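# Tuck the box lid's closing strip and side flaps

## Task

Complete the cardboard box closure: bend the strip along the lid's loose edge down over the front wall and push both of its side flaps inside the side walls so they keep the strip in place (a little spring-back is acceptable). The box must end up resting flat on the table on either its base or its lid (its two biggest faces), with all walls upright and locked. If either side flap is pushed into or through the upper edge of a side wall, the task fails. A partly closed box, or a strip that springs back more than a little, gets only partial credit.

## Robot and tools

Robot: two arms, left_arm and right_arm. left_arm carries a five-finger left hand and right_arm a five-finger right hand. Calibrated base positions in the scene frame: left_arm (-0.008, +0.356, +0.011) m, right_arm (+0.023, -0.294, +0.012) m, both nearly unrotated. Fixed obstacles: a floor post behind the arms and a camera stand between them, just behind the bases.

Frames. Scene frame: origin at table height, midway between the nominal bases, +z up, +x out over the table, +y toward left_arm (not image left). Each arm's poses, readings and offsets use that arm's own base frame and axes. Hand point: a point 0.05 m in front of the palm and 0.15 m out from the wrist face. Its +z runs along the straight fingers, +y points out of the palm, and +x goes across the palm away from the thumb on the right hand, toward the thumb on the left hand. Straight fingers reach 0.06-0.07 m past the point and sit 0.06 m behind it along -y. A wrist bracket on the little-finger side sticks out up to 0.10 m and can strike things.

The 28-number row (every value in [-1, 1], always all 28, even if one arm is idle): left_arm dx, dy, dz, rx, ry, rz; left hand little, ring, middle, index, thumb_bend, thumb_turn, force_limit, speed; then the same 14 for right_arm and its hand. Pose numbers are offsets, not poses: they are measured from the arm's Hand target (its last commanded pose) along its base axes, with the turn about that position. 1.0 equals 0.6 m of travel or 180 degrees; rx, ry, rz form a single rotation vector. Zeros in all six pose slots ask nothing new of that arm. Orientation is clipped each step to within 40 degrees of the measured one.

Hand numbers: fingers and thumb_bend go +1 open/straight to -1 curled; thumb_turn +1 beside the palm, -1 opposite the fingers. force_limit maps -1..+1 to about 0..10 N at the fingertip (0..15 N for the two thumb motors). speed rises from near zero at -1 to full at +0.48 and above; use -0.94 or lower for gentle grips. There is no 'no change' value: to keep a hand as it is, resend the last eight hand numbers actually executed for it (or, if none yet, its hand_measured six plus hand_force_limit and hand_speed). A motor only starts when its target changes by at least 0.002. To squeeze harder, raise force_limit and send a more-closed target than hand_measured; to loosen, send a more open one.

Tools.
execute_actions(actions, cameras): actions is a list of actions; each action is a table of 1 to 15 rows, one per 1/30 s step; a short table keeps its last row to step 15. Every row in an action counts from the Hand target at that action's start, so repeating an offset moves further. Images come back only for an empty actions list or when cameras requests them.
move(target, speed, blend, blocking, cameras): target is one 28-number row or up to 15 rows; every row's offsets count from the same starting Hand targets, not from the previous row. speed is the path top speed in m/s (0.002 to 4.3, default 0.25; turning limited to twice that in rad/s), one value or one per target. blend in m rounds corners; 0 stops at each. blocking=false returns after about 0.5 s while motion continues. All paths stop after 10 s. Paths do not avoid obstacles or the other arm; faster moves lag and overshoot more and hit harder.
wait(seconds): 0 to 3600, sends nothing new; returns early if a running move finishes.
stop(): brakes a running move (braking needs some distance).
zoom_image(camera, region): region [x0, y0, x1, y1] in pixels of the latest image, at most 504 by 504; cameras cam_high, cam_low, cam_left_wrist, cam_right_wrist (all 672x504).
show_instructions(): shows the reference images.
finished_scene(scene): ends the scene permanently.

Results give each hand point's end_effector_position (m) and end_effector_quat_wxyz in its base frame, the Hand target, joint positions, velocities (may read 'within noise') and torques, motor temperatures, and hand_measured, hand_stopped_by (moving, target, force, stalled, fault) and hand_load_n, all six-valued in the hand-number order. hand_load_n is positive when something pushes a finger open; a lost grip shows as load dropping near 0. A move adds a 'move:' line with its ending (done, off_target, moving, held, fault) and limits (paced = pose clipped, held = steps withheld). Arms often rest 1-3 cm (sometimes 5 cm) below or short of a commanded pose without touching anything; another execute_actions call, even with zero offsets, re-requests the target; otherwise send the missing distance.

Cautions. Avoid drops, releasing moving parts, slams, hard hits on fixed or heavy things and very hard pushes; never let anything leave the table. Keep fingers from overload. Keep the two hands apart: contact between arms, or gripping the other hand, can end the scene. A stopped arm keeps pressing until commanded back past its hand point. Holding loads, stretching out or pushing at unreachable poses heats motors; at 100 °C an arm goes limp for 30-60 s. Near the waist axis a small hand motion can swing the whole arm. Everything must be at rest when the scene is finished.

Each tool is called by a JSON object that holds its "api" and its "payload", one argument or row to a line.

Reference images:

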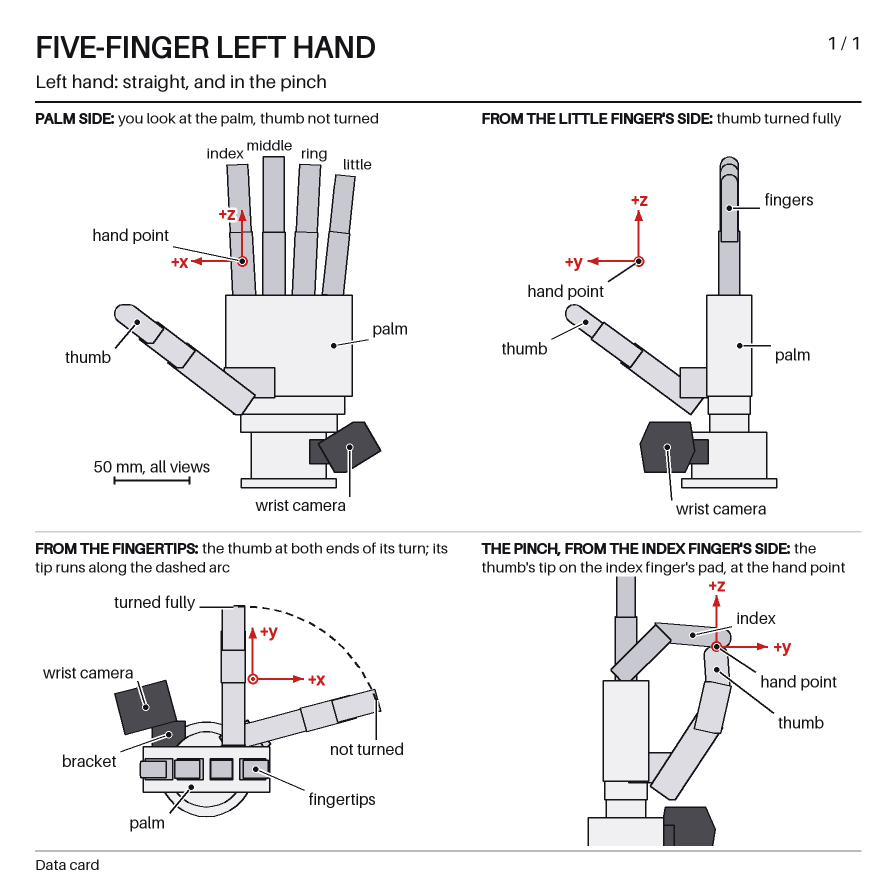

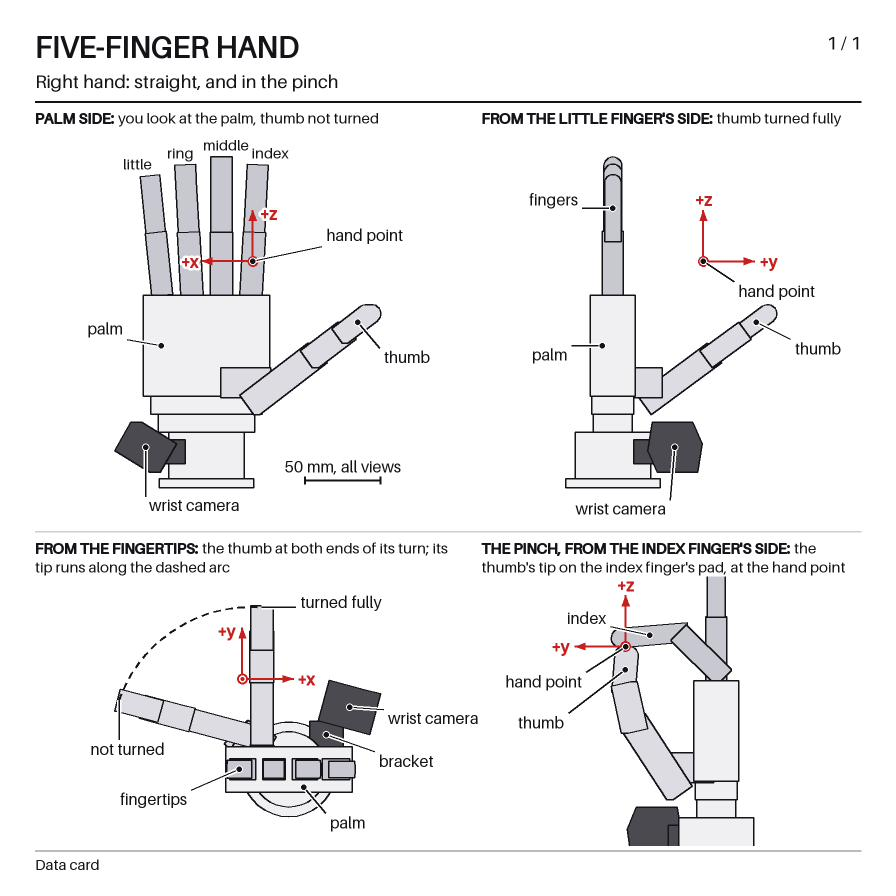

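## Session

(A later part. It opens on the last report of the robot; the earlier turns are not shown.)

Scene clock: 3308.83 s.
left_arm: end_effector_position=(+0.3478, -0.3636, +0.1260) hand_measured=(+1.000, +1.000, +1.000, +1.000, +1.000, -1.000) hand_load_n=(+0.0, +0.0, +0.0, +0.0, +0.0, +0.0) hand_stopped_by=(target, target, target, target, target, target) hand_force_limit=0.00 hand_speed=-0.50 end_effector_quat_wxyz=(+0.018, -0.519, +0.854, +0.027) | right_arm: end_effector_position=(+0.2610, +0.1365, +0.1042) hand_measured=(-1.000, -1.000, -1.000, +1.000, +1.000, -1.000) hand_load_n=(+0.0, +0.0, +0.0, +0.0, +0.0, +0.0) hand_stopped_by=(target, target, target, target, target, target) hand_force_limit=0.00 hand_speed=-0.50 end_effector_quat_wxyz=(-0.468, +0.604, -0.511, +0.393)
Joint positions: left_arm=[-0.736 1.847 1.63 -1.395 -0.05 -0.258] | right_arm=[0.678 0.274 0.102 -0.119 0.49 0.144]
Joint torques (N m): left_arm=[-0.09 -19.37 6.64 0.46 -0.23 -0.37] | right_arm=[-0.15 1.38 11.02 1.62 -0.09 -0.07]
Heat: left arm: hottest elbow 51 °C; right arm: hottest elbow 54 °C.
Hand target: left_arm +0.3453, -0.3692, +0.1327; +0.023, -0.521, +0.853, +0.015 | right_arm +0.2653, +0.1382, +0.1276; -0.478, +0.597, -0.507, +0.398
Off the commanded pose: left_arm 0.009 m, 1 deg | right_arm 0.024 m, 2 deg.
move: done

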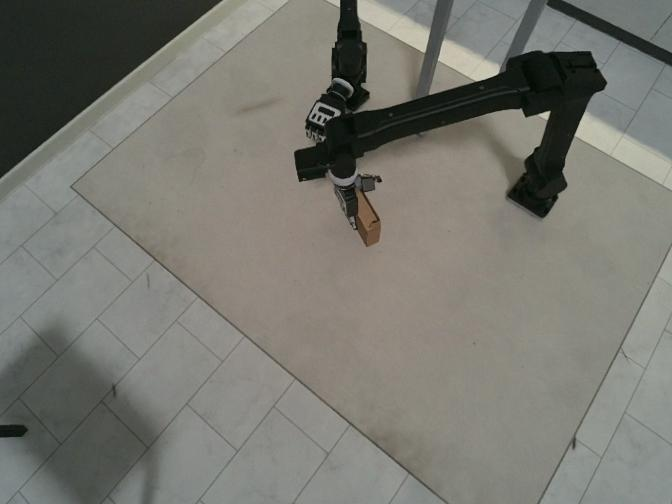

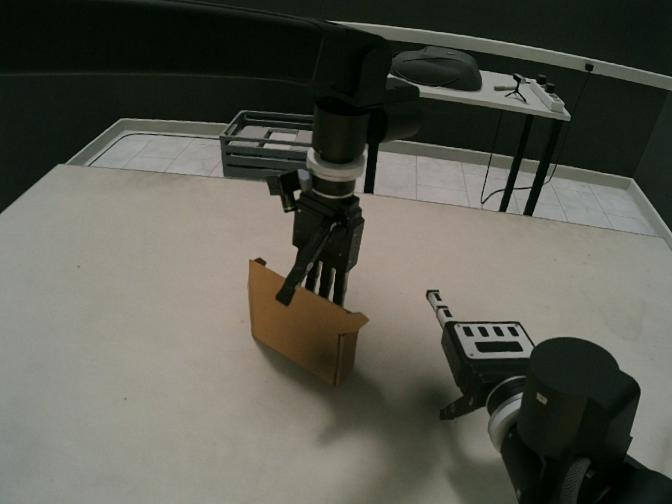

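{"api": "move", "payload": {
  "target": [
    [0.0,0.0,-0.083,0,0,0,1,1,1,1,1,-1,0,-0.5,0,0,0,0,0,0,-1,-1,-1,1,1,-1,0,-0.5]
  ],
  "speed": 0.04,
  "cameras": ["cam_high","cam_low"]
}}

{"api": "zoom_image", "payload": {
  "camera": "cam_high",
  "region": [325, 160, 405, 260]
}}

{"api": "zoom_image", "payload": {
  "camera": "cam_low",
  "region": [240, 190, 390, 390]
}}

Scene clock: 3322.17 s.
left_arm: end_effector_position=(+0.3485, -0.3643, +0.0885) hand_measured=(+1.000, +1.000, +1.000, +1.000, +1.000, -1.000) hand_load_n=(+0.0, -0.5, +0.0, +0.0, +0.0, +0.0) hand_stopped_by=(target, target, target, target, target, target) hand_force_limit=0.00 hand_speed=-0.50 end_effector_quat_wxyz=(+0.022, -0.519, +0.854, +0.015) | right_arm: end_effector_position=(+0.2610, +0.1365, +0.1042) hand_measured=(-1.000, -1.000, -1.000, +1.000, +1.000, -1.000) hand_load_n=(+0.5, +0.0, +0.0, +0.0, +0.0, +0.0) hand_stopped_by=(target, target, target, target, target, target) hand_force_limit=0.00 hand_speed=-0.50 end_effector_quat_wxyz=(-0.468, +0.604, -0.511, +0.393)
Joint positions: left_arm=[-0.736 1.857 1.546 -1.276 -0.05 -0.258] | right_arm=[0.678 0.274 0.102 -0.119 0.49 0.144]
Joint torques (N m): left_arm=[-0.09 -16.85 6.35 0.47 -0.25 -0.37] | right_arm=[-0.15 1.38 11.02 1.62 -0.09 -0.07]
Motor temperatures (°C): left_arm=[30 39 50 29 32 33] | right_arm=[32 35 55 32 30 32]
Heat: left arm: hottest elbow 50 °C; right arm: hottest elbow 55 °C.
Hand target: left_arm +0.3453, -0.3691, +0.0828; +0.023, -0.521, +0.853, +0.016 | right_arm +0.2653, +0.1382, +0.1276; -0.478, +0.597, -0.507, +0.398
Off the commanded pose: left_arm 0.008 m, 0 deg | right_arm 0.024 m, 2 deg.
move: done

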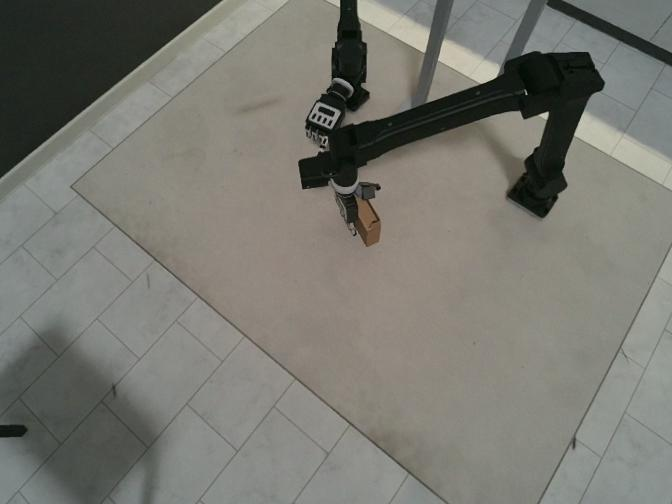

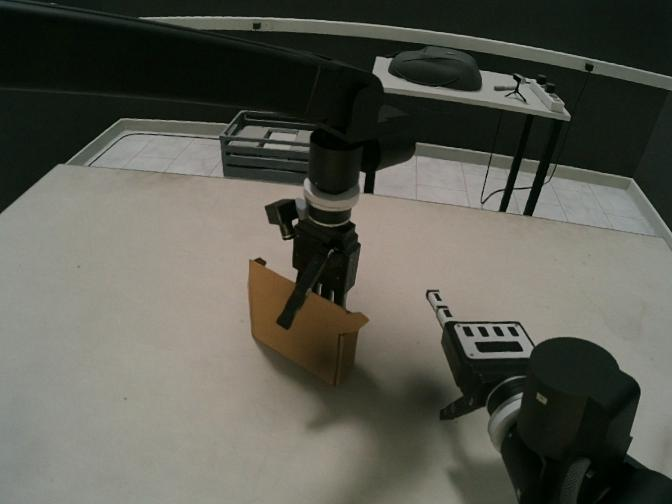

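Scaled by 5.040 from the camera's image (finer frame: 960x720).

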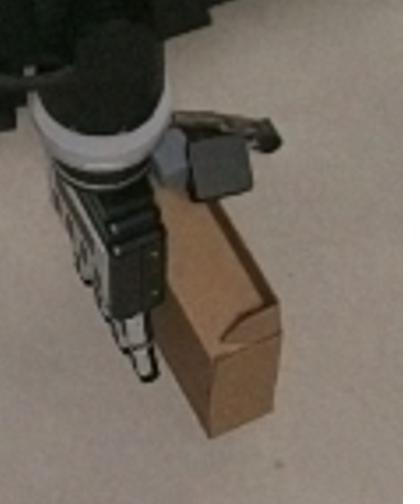

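Scaled by 2.520 from the camera's image (finer frame: 960x720).

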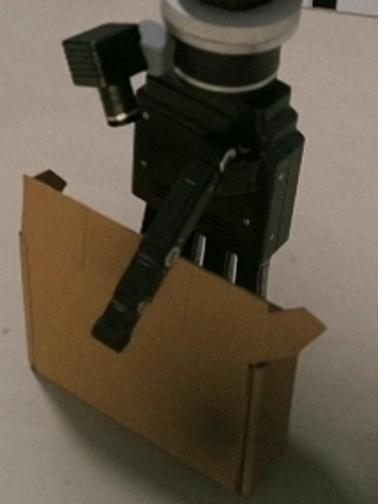

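{"api": "move", "payload": {
  "target": [
    [-0.015,0.007,-0.014,0,0,0,1,1,1,1,1,-1,0,-0.5,0,0,0,0,0,0,-1,-1,-1,1,1,-1,0,-0.5]
  ],
  "speed": 0.03
}}

{"api": "move", "payload": {
  "target": [
    [0,0,0,0,0,0,1,1,1,1,0.3,-1,-0.5,-0.8,0,0,0,0,0,0,-1,-1,-1,1,1,-1,0,-0.5]
  ],
  "speed": 0.03,
  "cameras": ["cam_high","cam_low"]
}}

{"api": "zoom_image", "payload": {
  "camera": "cam_high",
  "region": [325, 160, 405, 260]
}}

{"api": "zoom_image", "payload": {
  "camera": "cam_low",
  "region": [240, 190, 390, 390]
}}

Scene clock: 3334.40 s.
left_arm: end_effector_position=(+0.3419, -0.3611, +0.0760) hand_measured=(+1.000, +1.000, +1.000, +1.000, +1.000, -1.000) hand_load_n=(+0.0, +0.0, +0.0, +0.0, +0.0, +0.0) hand_stopped_by=(target, target, target, target, target, target) hand_force_limit=0.00 hand_speed=-0.50 end_effector_quat_wxyz=(+0.021, -0.519, +0.854, +0.018) | right_arm: end_effector_position=(+0.2610, +0.1365, +0.1042) hand_measured=(-1.000, -1.000, -1.000, +1.000, +1.000, -1.000) hand_load_n=(+0.0, +0.0, +0.0, +0.0, +0.0, +0.0) hand_stopped_by=(target, target, target, target, target, target) hand_force_limit=0.00 hand_speed=-0.50 end_effector_quat_wxyz=(-0.468, +0.604, -0.511, +0.393)
Joint positions: left_arm=[-0.74 1.855 1.508 -1.247 -0.05 -0.263] | right_arm=[0.678 0.274 0.102 -0.119 0.49 0.144]
Joint torques (N m): left_arm=[-0.21 -18.02 5.71 0.55 -0.23 -0.39] | right_arm=[-0.09 1.32 11.03 1.63 -0.09 -0.07]
Motor temperatures (°C): left_arm=[30 39 48 29 32 33] | right_arm=[32 35 55 32 30 32]
Heat: left arm: hottest elbow 48 °C; right arm: hottest elbow 55 °C.
Hand target: left_arm +0.3362, -0.3650, +0.0745; +0.023, -0.521, +0.853, +0.016 | right_arm +0.2653, +0.1382, +0.1276; -0.478, +0.597, -0.507, +0.398
Off the commanded pose: left_arm 0.007 m, 0 deg | right_arm 0.024 m, 2 deg.
move: done

Scene clock: 3337.10 s.
left_arm: end_effector_position=(+0.3420, -0.3612, +0.0760) hand_measured=(+1.000, +1.000, +1.000, +1.000, +0.300, -1.000) hand_load_n=(+0.0, +0.0, +0.0, +0.0, +0.0, +0.0) hand_stopped_by=(target, target, target, target, target, target) hand_force_limit=-0.50 hand_speed=-0.80 end_effector_quat_wxyz=(+0.021, -0.520, +0.854, +0.018) | right_arm: end_effector_position=(+0.2610, +0.1365, +0.1042) hand_measured=(-1.000, -1.000, -1.000, +1.000, +1.000, -1.000) hand_load_n=(+0.0, +0.0, +0.0, +0.0, +0.0, +0.0) hand_stopped_by=(target, target, target, target, target, target) hand_force_limit=0.00 hand_speed=-0.50 end_effector_quat_wxyz=(-0.468, +0.604, -0.511, +0.393)
Joint positions: left_arm=[-0.74 1.855 1.508 -1.247 -0.05 -0.263] | right_arm=[0.678 0.274 0.102 -0.119 0.49 0.144]
Joint torques (N m): left_arm=[-0.26 -18.08 5.7 0.54 -0.24 -0.38] | right_arm=[-0.15 1.38 11.02 1.63 -0.09 -0.07]
Motor temperatures (°C): left_arm=[30 39 48 29 32 33] | right_arm=[32 35 55 32 30 32]
Heat: left arm: hottest elbow 48 °C; right arm: hottest elbow 55 °C.
Hand target: left_arm +0.3362, -0.3650, +0.0744; +0.023, -0.521, +0.853, +0.016 | right_arm +0.2653, +0.1382, +0.1276; -0.478, +0.597, -0.507, +0.398
Off the commanded pose: left_arm 0.007 m, 0 deg | right_arm 0.024 m, 2 deg.
move: done

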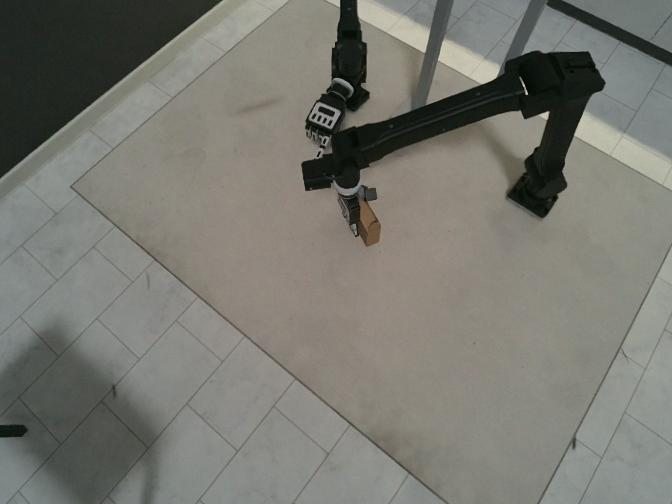

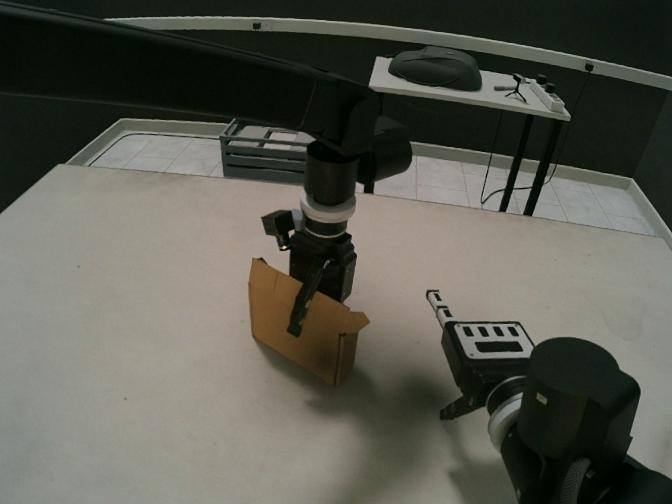

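Scaled by 5.040 from the camera's image (finer frame: 960x720).

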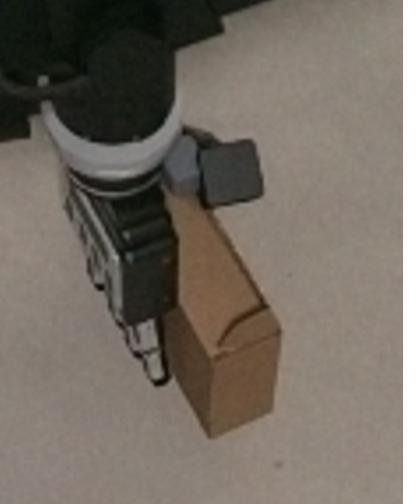

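Scaled by 2.520 from the camera's image (finer frame: 960x720).

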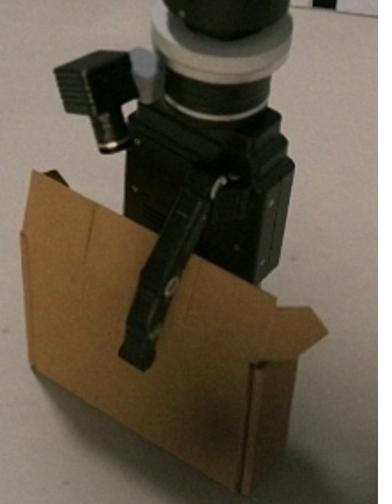

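{"api": "move", "payload": {
  "target": [
    [0,0,0,0,0,0,1,1,1,1,1,-1,-0.5,-0.5,0,0,0,0,0,0,-1,-1,-1,1,1,-1,0,-0.5]
  ],
  "speed": 0.03
}}

{"api": "move", "payload": {
  "target": [
    [0.0,0.0,0.22,0,0,0,1,1,1,1,1,-1,-0.5,-0.5,0,0,0,0,0,0,-1,-1,-1,1,1,-1,0,-0.5],
    [-0.035,0.018,0.26,0,0,0,1,1,1,1,1,-1,-0.5,-0.5,0,0,0,0,0,0,-1,-1,-1,1,1,-1,0,-0.5]
  ],
  "speed": 0.06,
  "cameras": ["cam_high","cam_low"]
}}

{"api": "zoom_image", "payload": {
  "camera": "cam_high",
  "region": [325, 160, 405, 260]
}}

{"api": "zoom_image", "payload": {
  "camera": "cam_low",
  "region": [240, 190, 390, 390]
}}

Scene clock: 3380.03 s.
left_arm: end_effector_position=(+0.3420, -0.3613, +0.0760) hand_measured=(+1.000, +1.000, +1.000, +1.000, +1.000, -1.000) hand_load_n=(+0.0, +0.0, +0.0, +0.0, +0.0, +0.0) hand_stopped_by=(target, target, target, target, target, target) hand_force_limit=-0.50 hand_speed=-0.50 end_effector_quat_wxyz=(+0.021, -0.520, +0.854, +0.018) | right_arm: end_effector_position=(+0.2610, +0.1365, +0.1042) hand_measured=(-1.000, -1.000, -1.000, +1.000, +1.000, -1.000) hand_load_n=(+0.0, +0.0, +0.0, +0.0, +0.0, +0.0) hand_stopped_by=(target, target, target, target, target, target) hand_force_limit=0.00 hand_speed=-0.50 end_effector_quat_wxyz=(-0.468, +0.604, -0.511, +0.393)
Joint positions: left_arm=[-0.74 1.855 1.508 -1.247 -0.05 -0.264] | right_arm=[0.678 0.274 0.102 -0.119 0.49 0.144]
Joint torques (N m): left_arm=[-0.26 -18.08 5.7 0.54 -0.23 -0.38] | right_arm=[-0.15 1.38 11.02 1.62 -0.09 -0.07]
Motor temperatures (°C): left_arm=[30 40 45 29 32 33] | right_arm=[32 35 56 32 30 32]
Heat: left arm: hottest elbow 45 °C; right arm: hottest elbow 56 °C.
Hand target: left_arm +0.3362, -0.3650, +0.0744; +0.023, -0.521, +0.853, +0.016 | right_arm +0.2653, +0.1382, +0.1276; -0.478, +0.597, -0.507, +0.398
Off the commanded pose: left_arm 0.007 m, 0 deg | right_arm 0.024 m, 2 deg.
move: done

Scene clock: 3383.50 s.
left_arm: end_effector_position=(+0.3144, -0.3455, +0.2138) hand_measured=(+1.000, +1.000, +1.000, +1.000, +1.000, -1.000) hand_load_n=(+0.0, +0.0, +0.0, +0.0, +0.0, +0.0) hand_stopped_by=(target, target, target, target, target, target) hand_force_limit=-0.50 hand_speed=-0.50 end_effector_quat_wxyz=(+0.017, -0.518, +0.854, +0.033) | right_arm: end_effector_position=(+0.2610, +0.1365, +0.1042) hand_measured=(-1.000, -1.000, -1.000, +1.000, +1.000, -1.000) hand_load_n=(+0.0, +0.0, +0.0, +0.0, +0.0, +0.0) hand_stopped_by=(target, target, target, target, target, target) hand_force_limit=0.00 hand_speed=-0.50 end_effector_quat_wxyz=(-0.468, +0.604, -0.511, +0.393)
Joint positions: left_arm=[-0.754 1.728 1.694 -1.591 -0.05 -0.275] | right_arm=[0.678 0.274 0.102 -0.119 0.49 0.144]
Joint torques (N m): left_arm=[-0.09 -17.08 9.47 -0.27 -0.2 -0.38] | right_arm=[-0.15 1.38 11.03 1.62 -0.09 -0.07]
Motor temperatures (°C): left_arm=[30 40 46 29 32 33] | right_arm=[32 35 56 32 30 32]
Heat: left arm: hottest elbow 46 °C; right arm: hottest elbow 56 °C.
Hand target: left_arm +0.3152, -0.3541, +0.2304; +0.023, -0.521, +0.853, +0.016 | right_arm +0.2653, +0.1382, +0.1276; -0.478, +0.597, -0.507, +0.398
Off the commanded pose: left_arm 0.019 m, 2 deg | right_arm 0.024 m, 2 deg.
move: off_target (left_arm)

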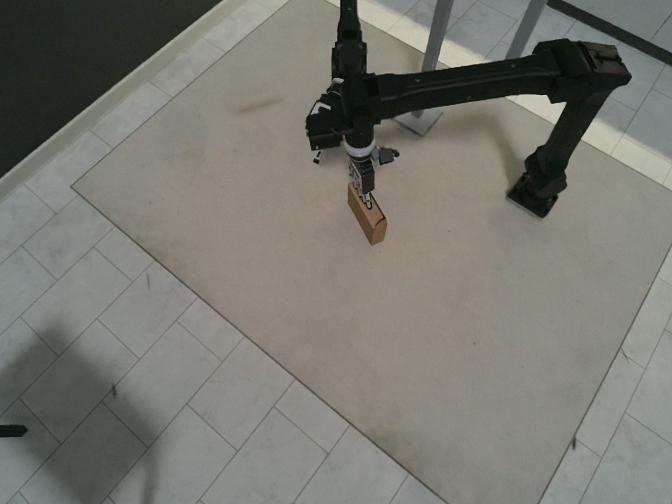

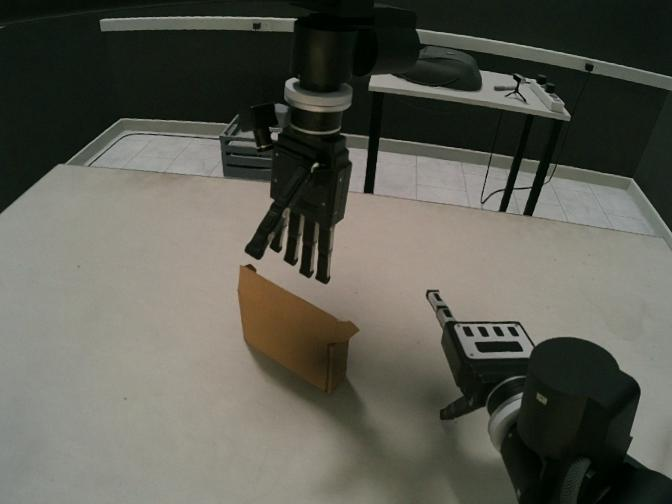

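Scaled by 5.040 from the camera's image (finer frame: 960x720).

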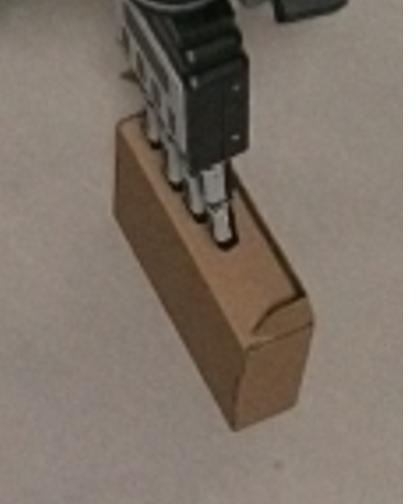

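Scaled by 2.520 from the camera's image (finer frame: 960x720).

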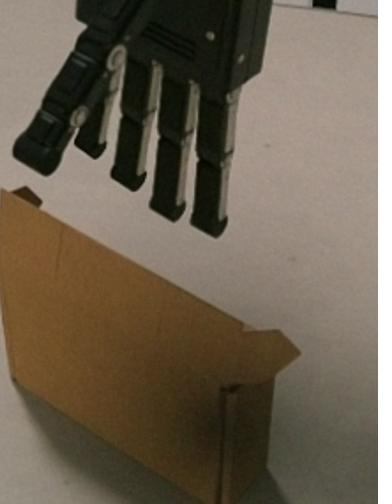

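{"api": "execute_actions", "payload": {
  "actions": []
}}

Scene clock: 3409.20 s.
left_arm: end_effector_position=(+0.3144, -0.3455, +0.2138) hand_measured=(+1.000, +1.000, +1.000, +1.000, +1.000, -1.000) hand_load_n=(+0.0, +0.0, +0.0, +0.0, +0.0, +0.0) hand_stopped_by=(target, target, target, target, target, target) hand_force_limit=-0.50 hand_speed=-0.50 end_effector_quat_wxyz=(+0.017, -0.519, +0.854, +0.033) | right_arm: end_effector_position=(+0.2610, +0.1365, +0.1042) hand_measured=(-1.000, -1.000, -1.000, +1.000, +1.000, -1.000) hand_load_n=(+0.0, +0.0, +0.0, +0.0, +0.0, +0.0) hand_stopped_by=(target, target, target, target, target, target) hand_force_limit=0.00 hand_speed=-0.50 end_effector_quat_wxyz=(-0.468, +0.604, -0.511, +0.393)
Joint positions: left_arm=[-0.754 1.728 1.694 -1.591 -0.05 -0.276] | right_arm=[0.678 0.274 0.102 -0.119 0.49 0.144]
Joint velocities: within noise
Joint torques (N m): left_arm=[-0.09 -17.08 9.44 -0.27 -0.2 -0.37] | right_arm=[-0.15 1.44 11.02 1.63 -0.09 -0.07]
Motor temperatures (°C): left_arm=[30 41 48 29 32 33] | right_arm=[32 35 56 32 30 32]
Heat: left arm: hottest elbow 48 °C; right arm: hottest elbow 56 °C.
Hand target: left_arm +0.3152, -0.3541, +0.2304; +0.023, -0.521, +0.853, +0.016 | right_arm +0.2653, +0.1382, +0.1276; -0.478, +0.597, -0.507, +0.398
Off the commanded pose: left_arm 0.019 m, 2 deg | right_arm 0.024 m, 2 deg.

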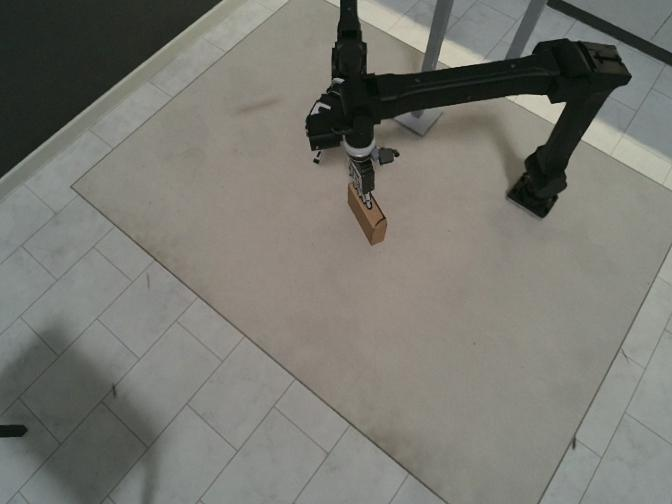

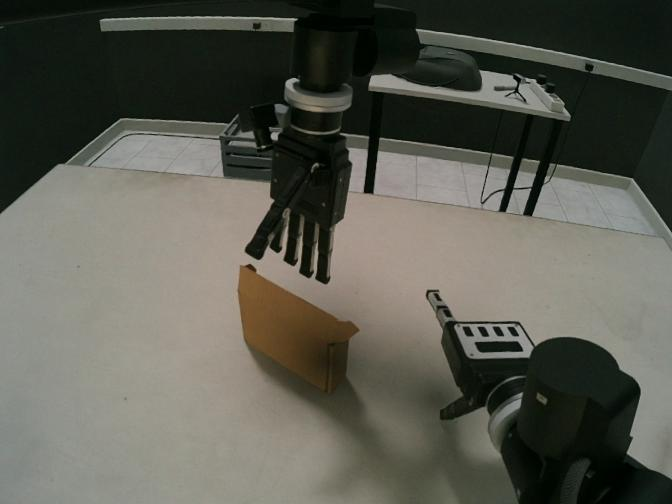

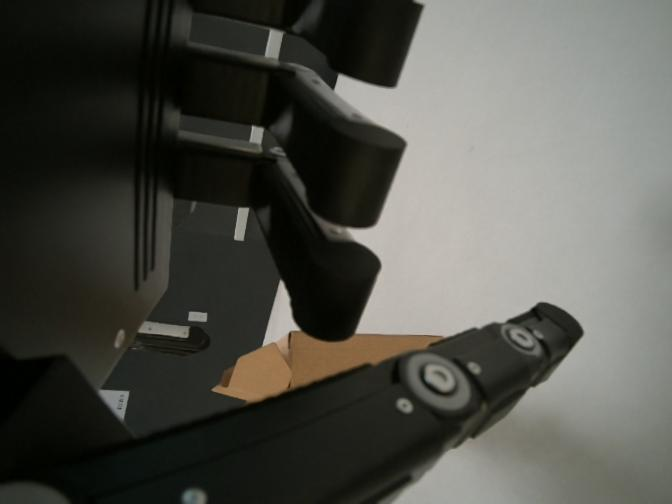

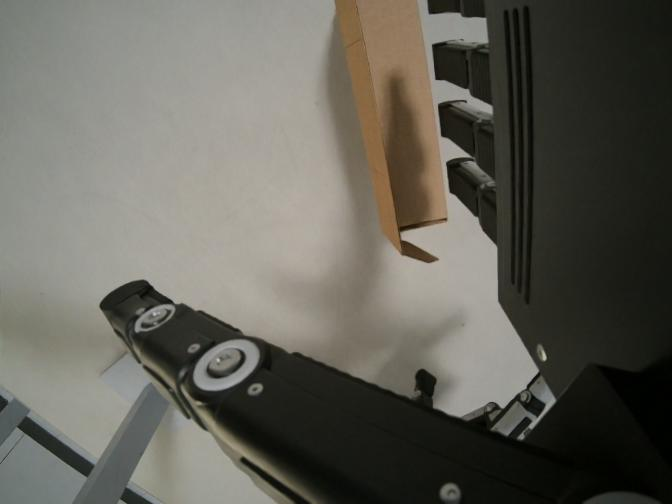

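{"api": "zoom_image", "payload": {
  "camera": "cam_low",
  "region": [200, 220, 400, 400]
}}

{"api": "zoom_image", "payload": {
  "camera": "cam_high",
  "region": [310, 140, 430, 260]
}}

{"api": "zoom_image", "payload": {
  "camera": "cam_right_wrist",
  "region": [300, 0, 500, 280]
}}

Scaled by 2.520 from the camera's image (finer frame: 960x720).

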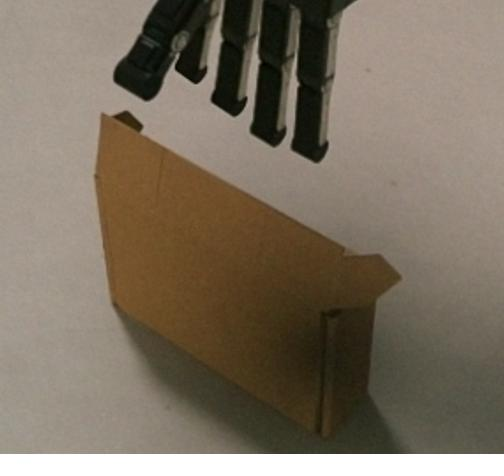

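Scaled by 4.200 from the camera's image (finer frame: 960x720).

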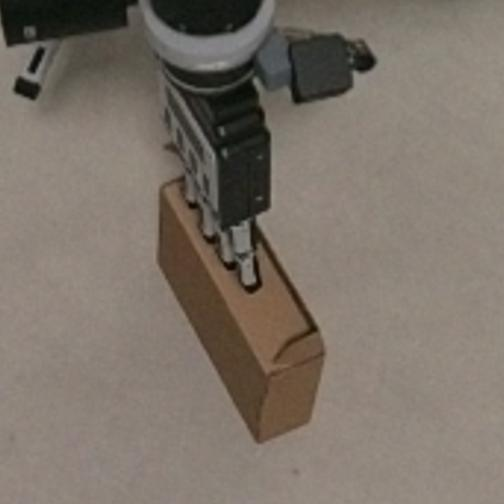

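Scaled by 1.800 from the camera's image (finer frame: 960x720).

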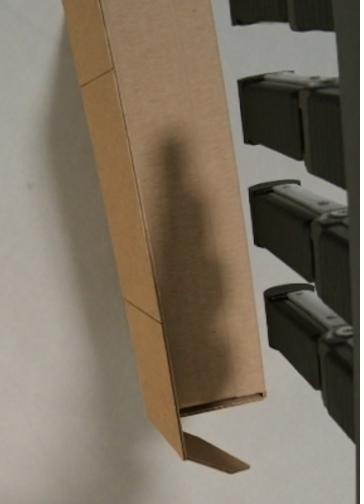

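{"api": "move", "payload": {
  "target": [-0.0227, 0.018, -0.064, 0,0,0, 1,1,1,1,1,-1,-0.5,-0.5, 0,0,0,0,0,0, -1,-1,-1,1,1,-1,0,-0.5],
  "speed": 0.08,
  "cameras": ["all"]
}}

{"api": "zoom_image", "payload": {
  "camera": "cam_low",
  "region": [200, 220, 400, 400]
}}

{"api": "zoom_image", "payload": {
  "camera": "cam_high",
  "region": [320, 160, 410, 250]
}}

Scene clock: 3450.30 s.
left_arm: end_effector_position=(+0.3047, -0.3384, +0.1850) hand_measured=(+1.000, +1.000, +1.000, +1.000, +1.000, -1.000) hand_load_n=(+0.0, +0.0, +0.0, +0.0, +0.0, +0.0) hand_stopped_by=(target, target, target, target, target, target) hand_force_limit=-0.50 hand_speed=-0.50 end_effector_quat_wxyz=(+0.018, -0.519, +0.854, +0.029) | right_arm: end_effector_position=(+0.2610, +0.1365, +0.1042) hand_measured=(-1.000, -1.000, -1.000, +1.000, +1.000, -1.000) hand_load_n=(+0.0, +0.0, +0.0, +0.0, +0.0, +0.0) hand_stopped_by=(target, target, target, target, target, target) hand_force_limit=0.00 hand_speed=-0.50 end_effector_quat_wxyz=(-0.468, +0.604, -0.511, +0.393)
Joint positions: left_arm=[-0.757 1.696 1.578 -1.499 -0.05 -0.279] | right_arm=[0.678 0.274 0.102 -0.119 0.49 0.144]
Joint torques (N m): left_arm=[-0.15 -17.03 6.84 0.46 -0.2 -0.37] | right_arm=[-0.09 1.38 11.03 1.63 -0.09 -0.07]
Motor temperatures (°C): left_arm=[30 41 50 29 32 33] | right_arm=[32 35 57 32 30 32]
Heat: left arm: hottest elbow 50 °C; right arm: hottest elbow 57 °C.
Hand target: left_arm +0.3015, -0.3434, +0.1920; +0.023, -0.521, +0.853, +0.016 | right_arm +0.2653, +0.1382, +0.1276; -0.478, +0.597, -0.507, +0.398
Off the commanded pose: left_arm 0.009 m, 2 deg | right_arm 0.024 m, 2 deg.
move: done

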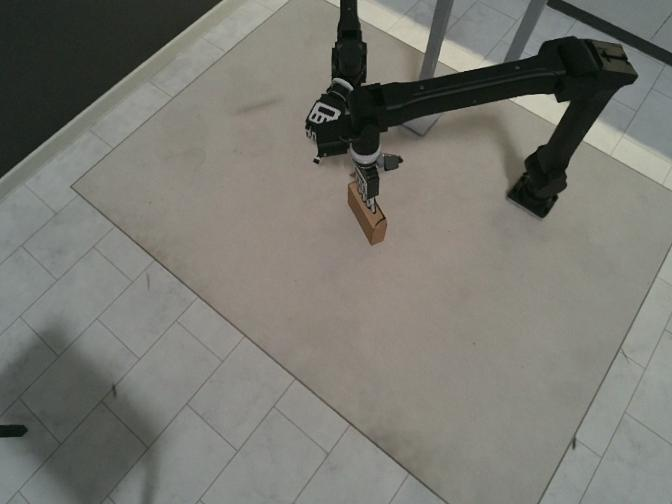

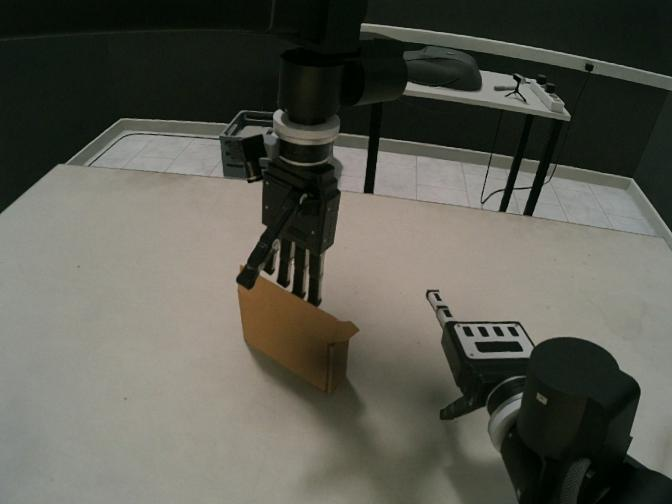

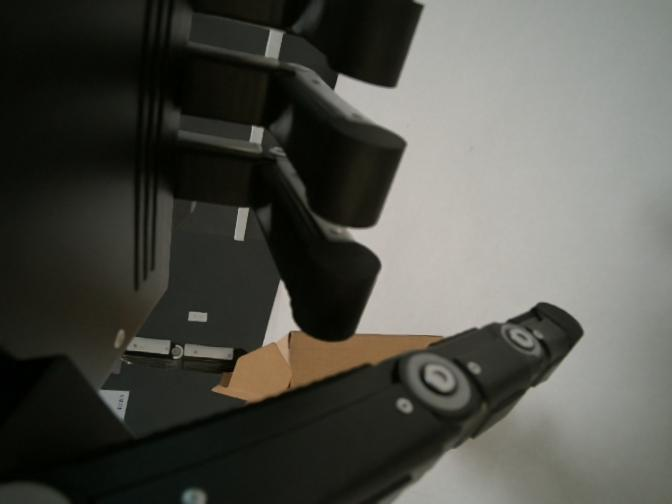

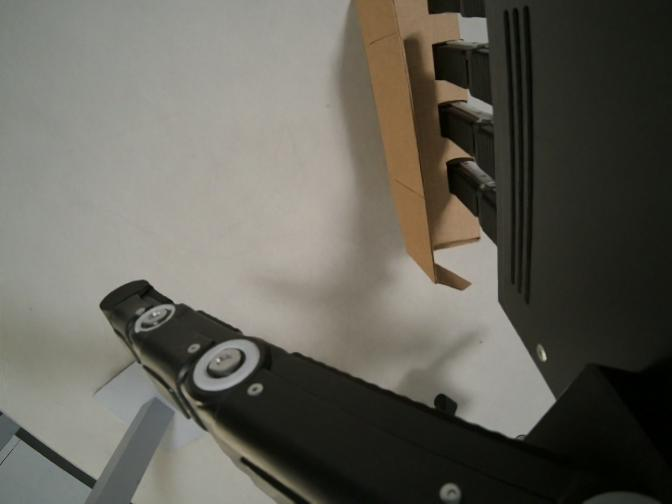

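Scaled by 2.520 from the camera's image (finer frame: 960x720).

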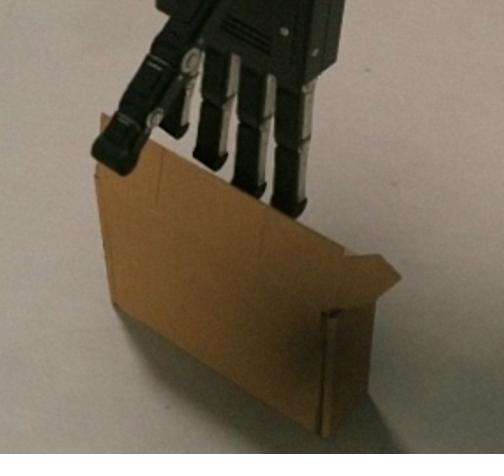

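Scaled by 5.600 from the camera's image (finer frame: 960x720).

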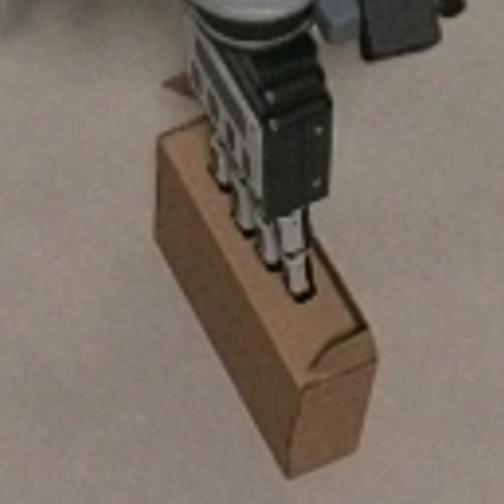

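{"api": "move", "payload": {
  "target": [-0.015, 0.0072, -0.038, 0,0,0, 1,1,1,1,1,-1,-0.5,-0.5, 0,0,0,0,0,0, -1,-1,-1,1,1,-1,0,-0.5],
  "speed": 0.05,
  "cameras": ["all"]
}}

{"api": "zoom_image", "payload": {
  "camera": "cam_low",
  "region": [200, 220, 400, 400]
}}

{"api": "zoom_image", "payload": {
  "camera": "cam_high",
  "region": [320, 160, 410, 250]
}}

Scene clock: 3463.87 s.
left_arm: end_effector_position=(+0.2969, -0.3352, +0.1681) hand_measured=(+1.000, +1.000, +1.000, +1.000, +1.000, -1.000) hand_load_n=(+0.0, +0.0, +0.0, +0.0, +0.0, -0.5) hand_stopped_by=(target, target, target, target, target, target) hand_force_limit=-0.50 hand_speed=-0.50 end_effector_quat_wxyz=(+0.020, -0.519, +0.854, +0.022) | right_arm: end_effector_position=(+0.2610, +0.1365, +0.1042) hand_measured=(-1.000, -1.000, -1.000, +1.000, +1.000, -1.000) hand_load_n=(+0.0, +0.0, +0.0, +0.0, +0.0, +0.0) hand_stopped_by=(target, target, target, target, target, target) hand_force_limit=0.00 hand_speed=-0.50 end_effector_quat_wxyz=(-0.468, +0.604, -0.511, +0.393)
Joint positions: left_arm=[-0.763 1.671 1.503 -1.435 -0.05 -0.285] | right_arm=[0.678 0.274 0.102 -0.119 0.49 0.144]
Joint torques (N m): left_arm=[-0.21 -16.09 6.35 0.43 -0.2 -0.38] | right_arm=[-0.15 1.38 11.04 1.63 -0.09 -0.07]
Motor temperatures (°C): left_arm=[30 41 50 29 32 33] | right_arm=[32 35 57 32 30 32]
Heat: left arm: hottest elbow 50 °C; right arm: hottest elbow 57 °C.
Hand target: left_arm +0.2925, -0.3391, +0.1693; +0.023, -0.521, +0.853, +0.016 | right_arm +0.2653, +0.1382, +0.1276; -0.478, +0.597, -0.507, +0.398
Off the commanded pose: left_arm 0.006 m, 1 deg | right_arm 0.024 m, 2 deg.
move: done

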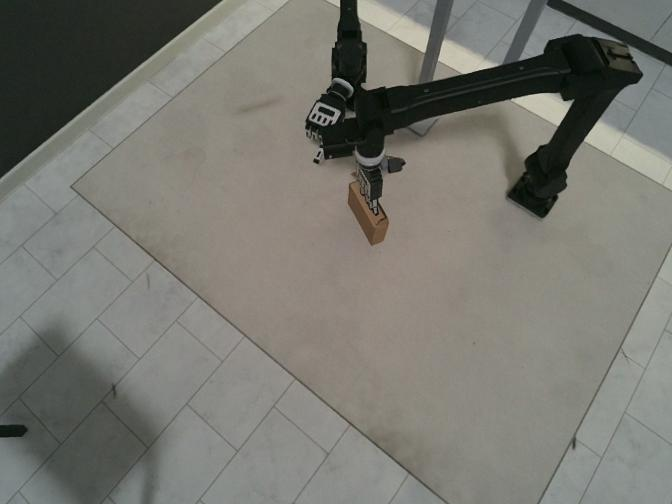

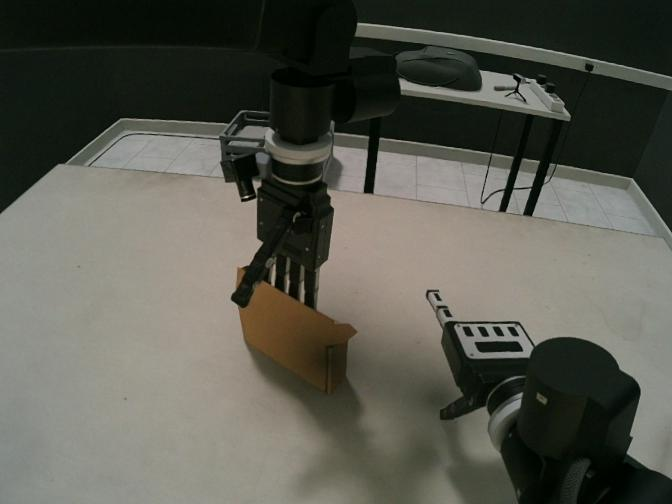

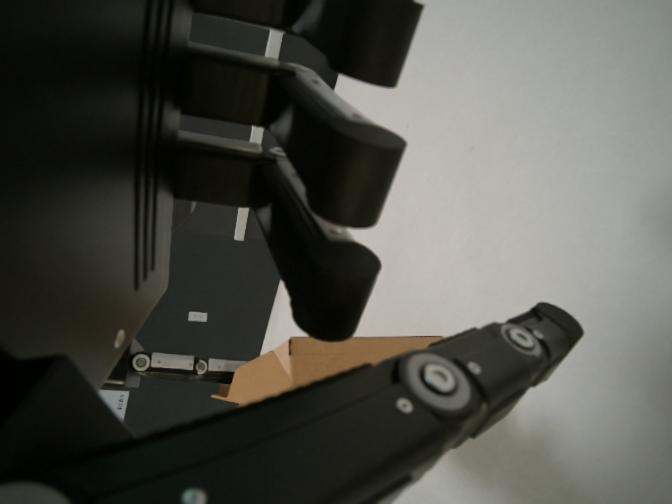

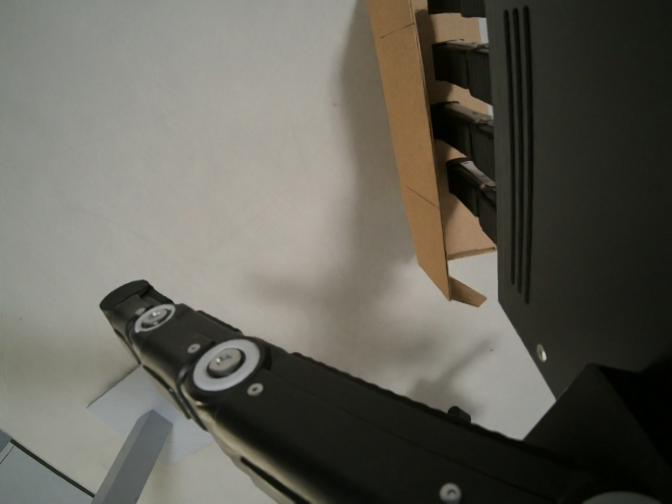

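Scaled by 2.520 from the camera's image (finer frame: 960x720).

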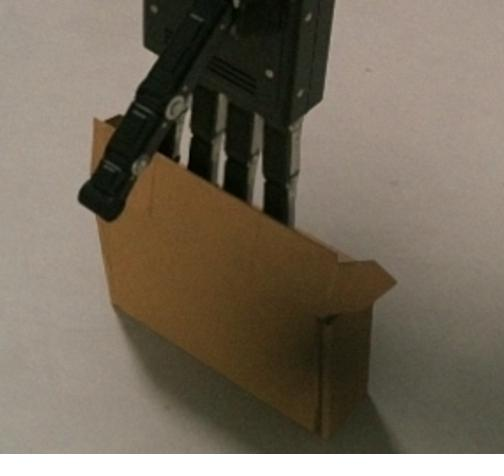

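Scaled by 5.600 from the camera's image (finer frame: 960x720).

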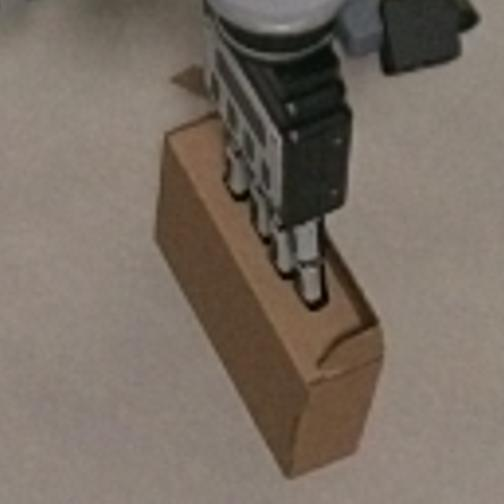

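{"api": "move", "payload": {
  "target": [0.008, -0.004, -0.014, 0,0,0, 1,1,1,1,1,-1,-0.5,-0.5, 0,0,0,0,0,0, -1,-1,-1,1,1,-1,0,-0.5],
  "speed": 0.05,
  "cameras": ["cam_low","cam_high"]
}}

{"api": "zoom_image", "payload": {
  "camera": "cam_low",
  "region": [200, 220, 400, 400]
}}

{"api": "zoom_image", "payload": {
  "camera": "cam_high",
  "region": [320, 160, 410, 250]
}}

Scene clock: 3472.67 s.
left_arm: end_effector_position=(+0.2997, -0.3376, +0.1673) hand_measured=(+1.000, +1.000, +1.000, +1.000, +1.000, -1.000) hand_load_n=(+0.0, +0.0, -1.0, +0.0, -0.5, +0.0) hand_stopped_by=(target, target, target, target, target, target) hand_force_limit=-0.50 hand_speed=-0.50 end_effector_quat_wxyz=(+0.022, -0.520, +0.854, +0.015) | right_arm: end_effector_position=(+0.2610, +0.1365, +0.1042) hand_measured=(-1.000, -1.000, -1.000, +1.000, +1.000, -1.000) hand_load_n=(+0.0, +0.0, +0.0, +0.0, +0.0, +0.0) hand_stopped_by=(target, target, target, target, target, target) hand_force_limit=0.00 hand_speed=-0.50 end_effector_quat_wxyz=(-0.468, +0.604, -0.511, +0.393)
Joint positions: left_arm=[-0.763 1.671 1.503 -1.421 -0.051 -0.286] | right_arm=[0.678 0.274 0.102 -0.119 0.49 0.144]
Joint torques (N m): left_arm=[0.09 -14.68 6.31 0.66 -0.2 -0.34] | right_arm=[-0.15 1.38 11.03 1.63 -0.09 -0.07]
Motor temperatures (°C): left_arm=[30 41 49 29 32 33] | right_arm=[32 35 57 32 30 32]
Heat: left arm: hottest elbow 49 °C; right arm: hottest elbow 57 °C.
Hand target: left_arm +0.2974, -0.3415, +0.1609; +0.023, -0.521, +0.853, +0.016 | right_arm +0.2653, +0.1382, +0.1276; -0.478, +0.597, -0.507, +0.398
Off the commanded pose: left_arm 0.008 m, 0 deg | right_arm 0.024 m, 2 deg.
move: done
Images, in order (width x height): cam_high 672x504, cam_low 672x504.

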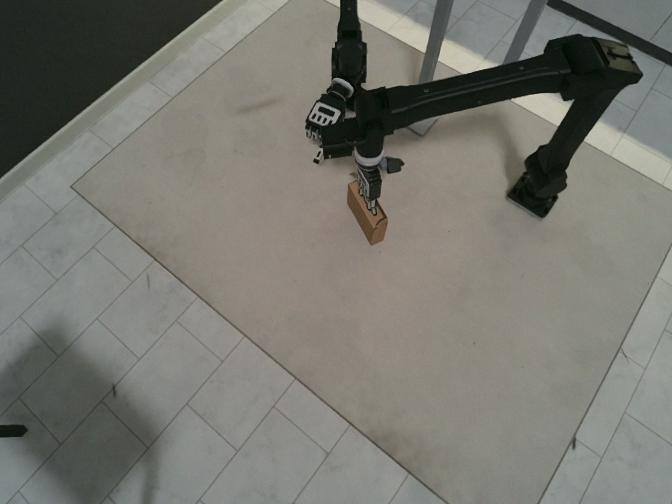

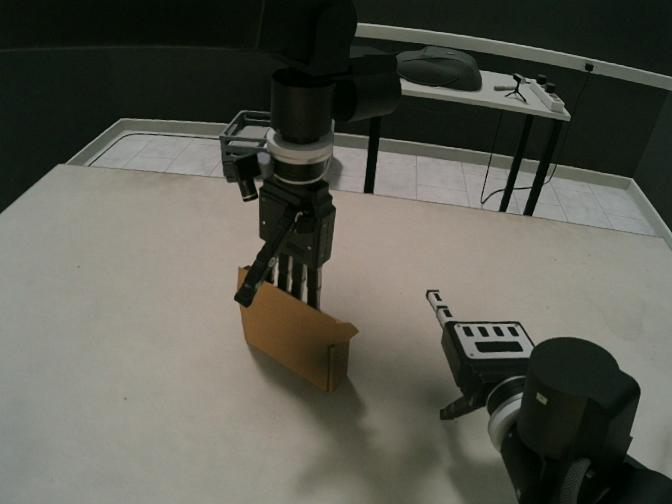

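Scaled by 2.520 from the camera's image (finer frame: 960x720).

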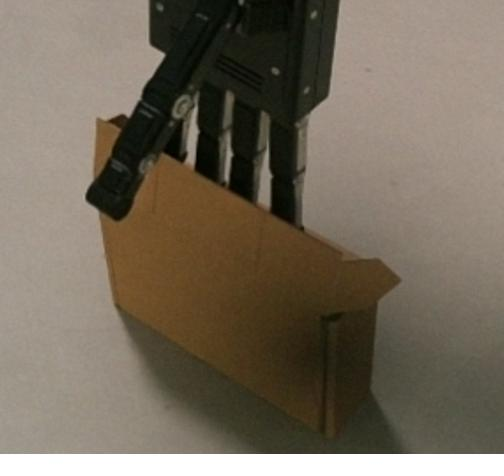

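Scaled by 5.600 from the camera's image (finer frame: 960x720).

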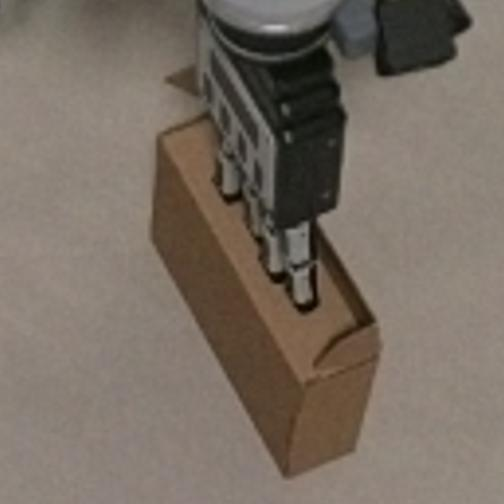

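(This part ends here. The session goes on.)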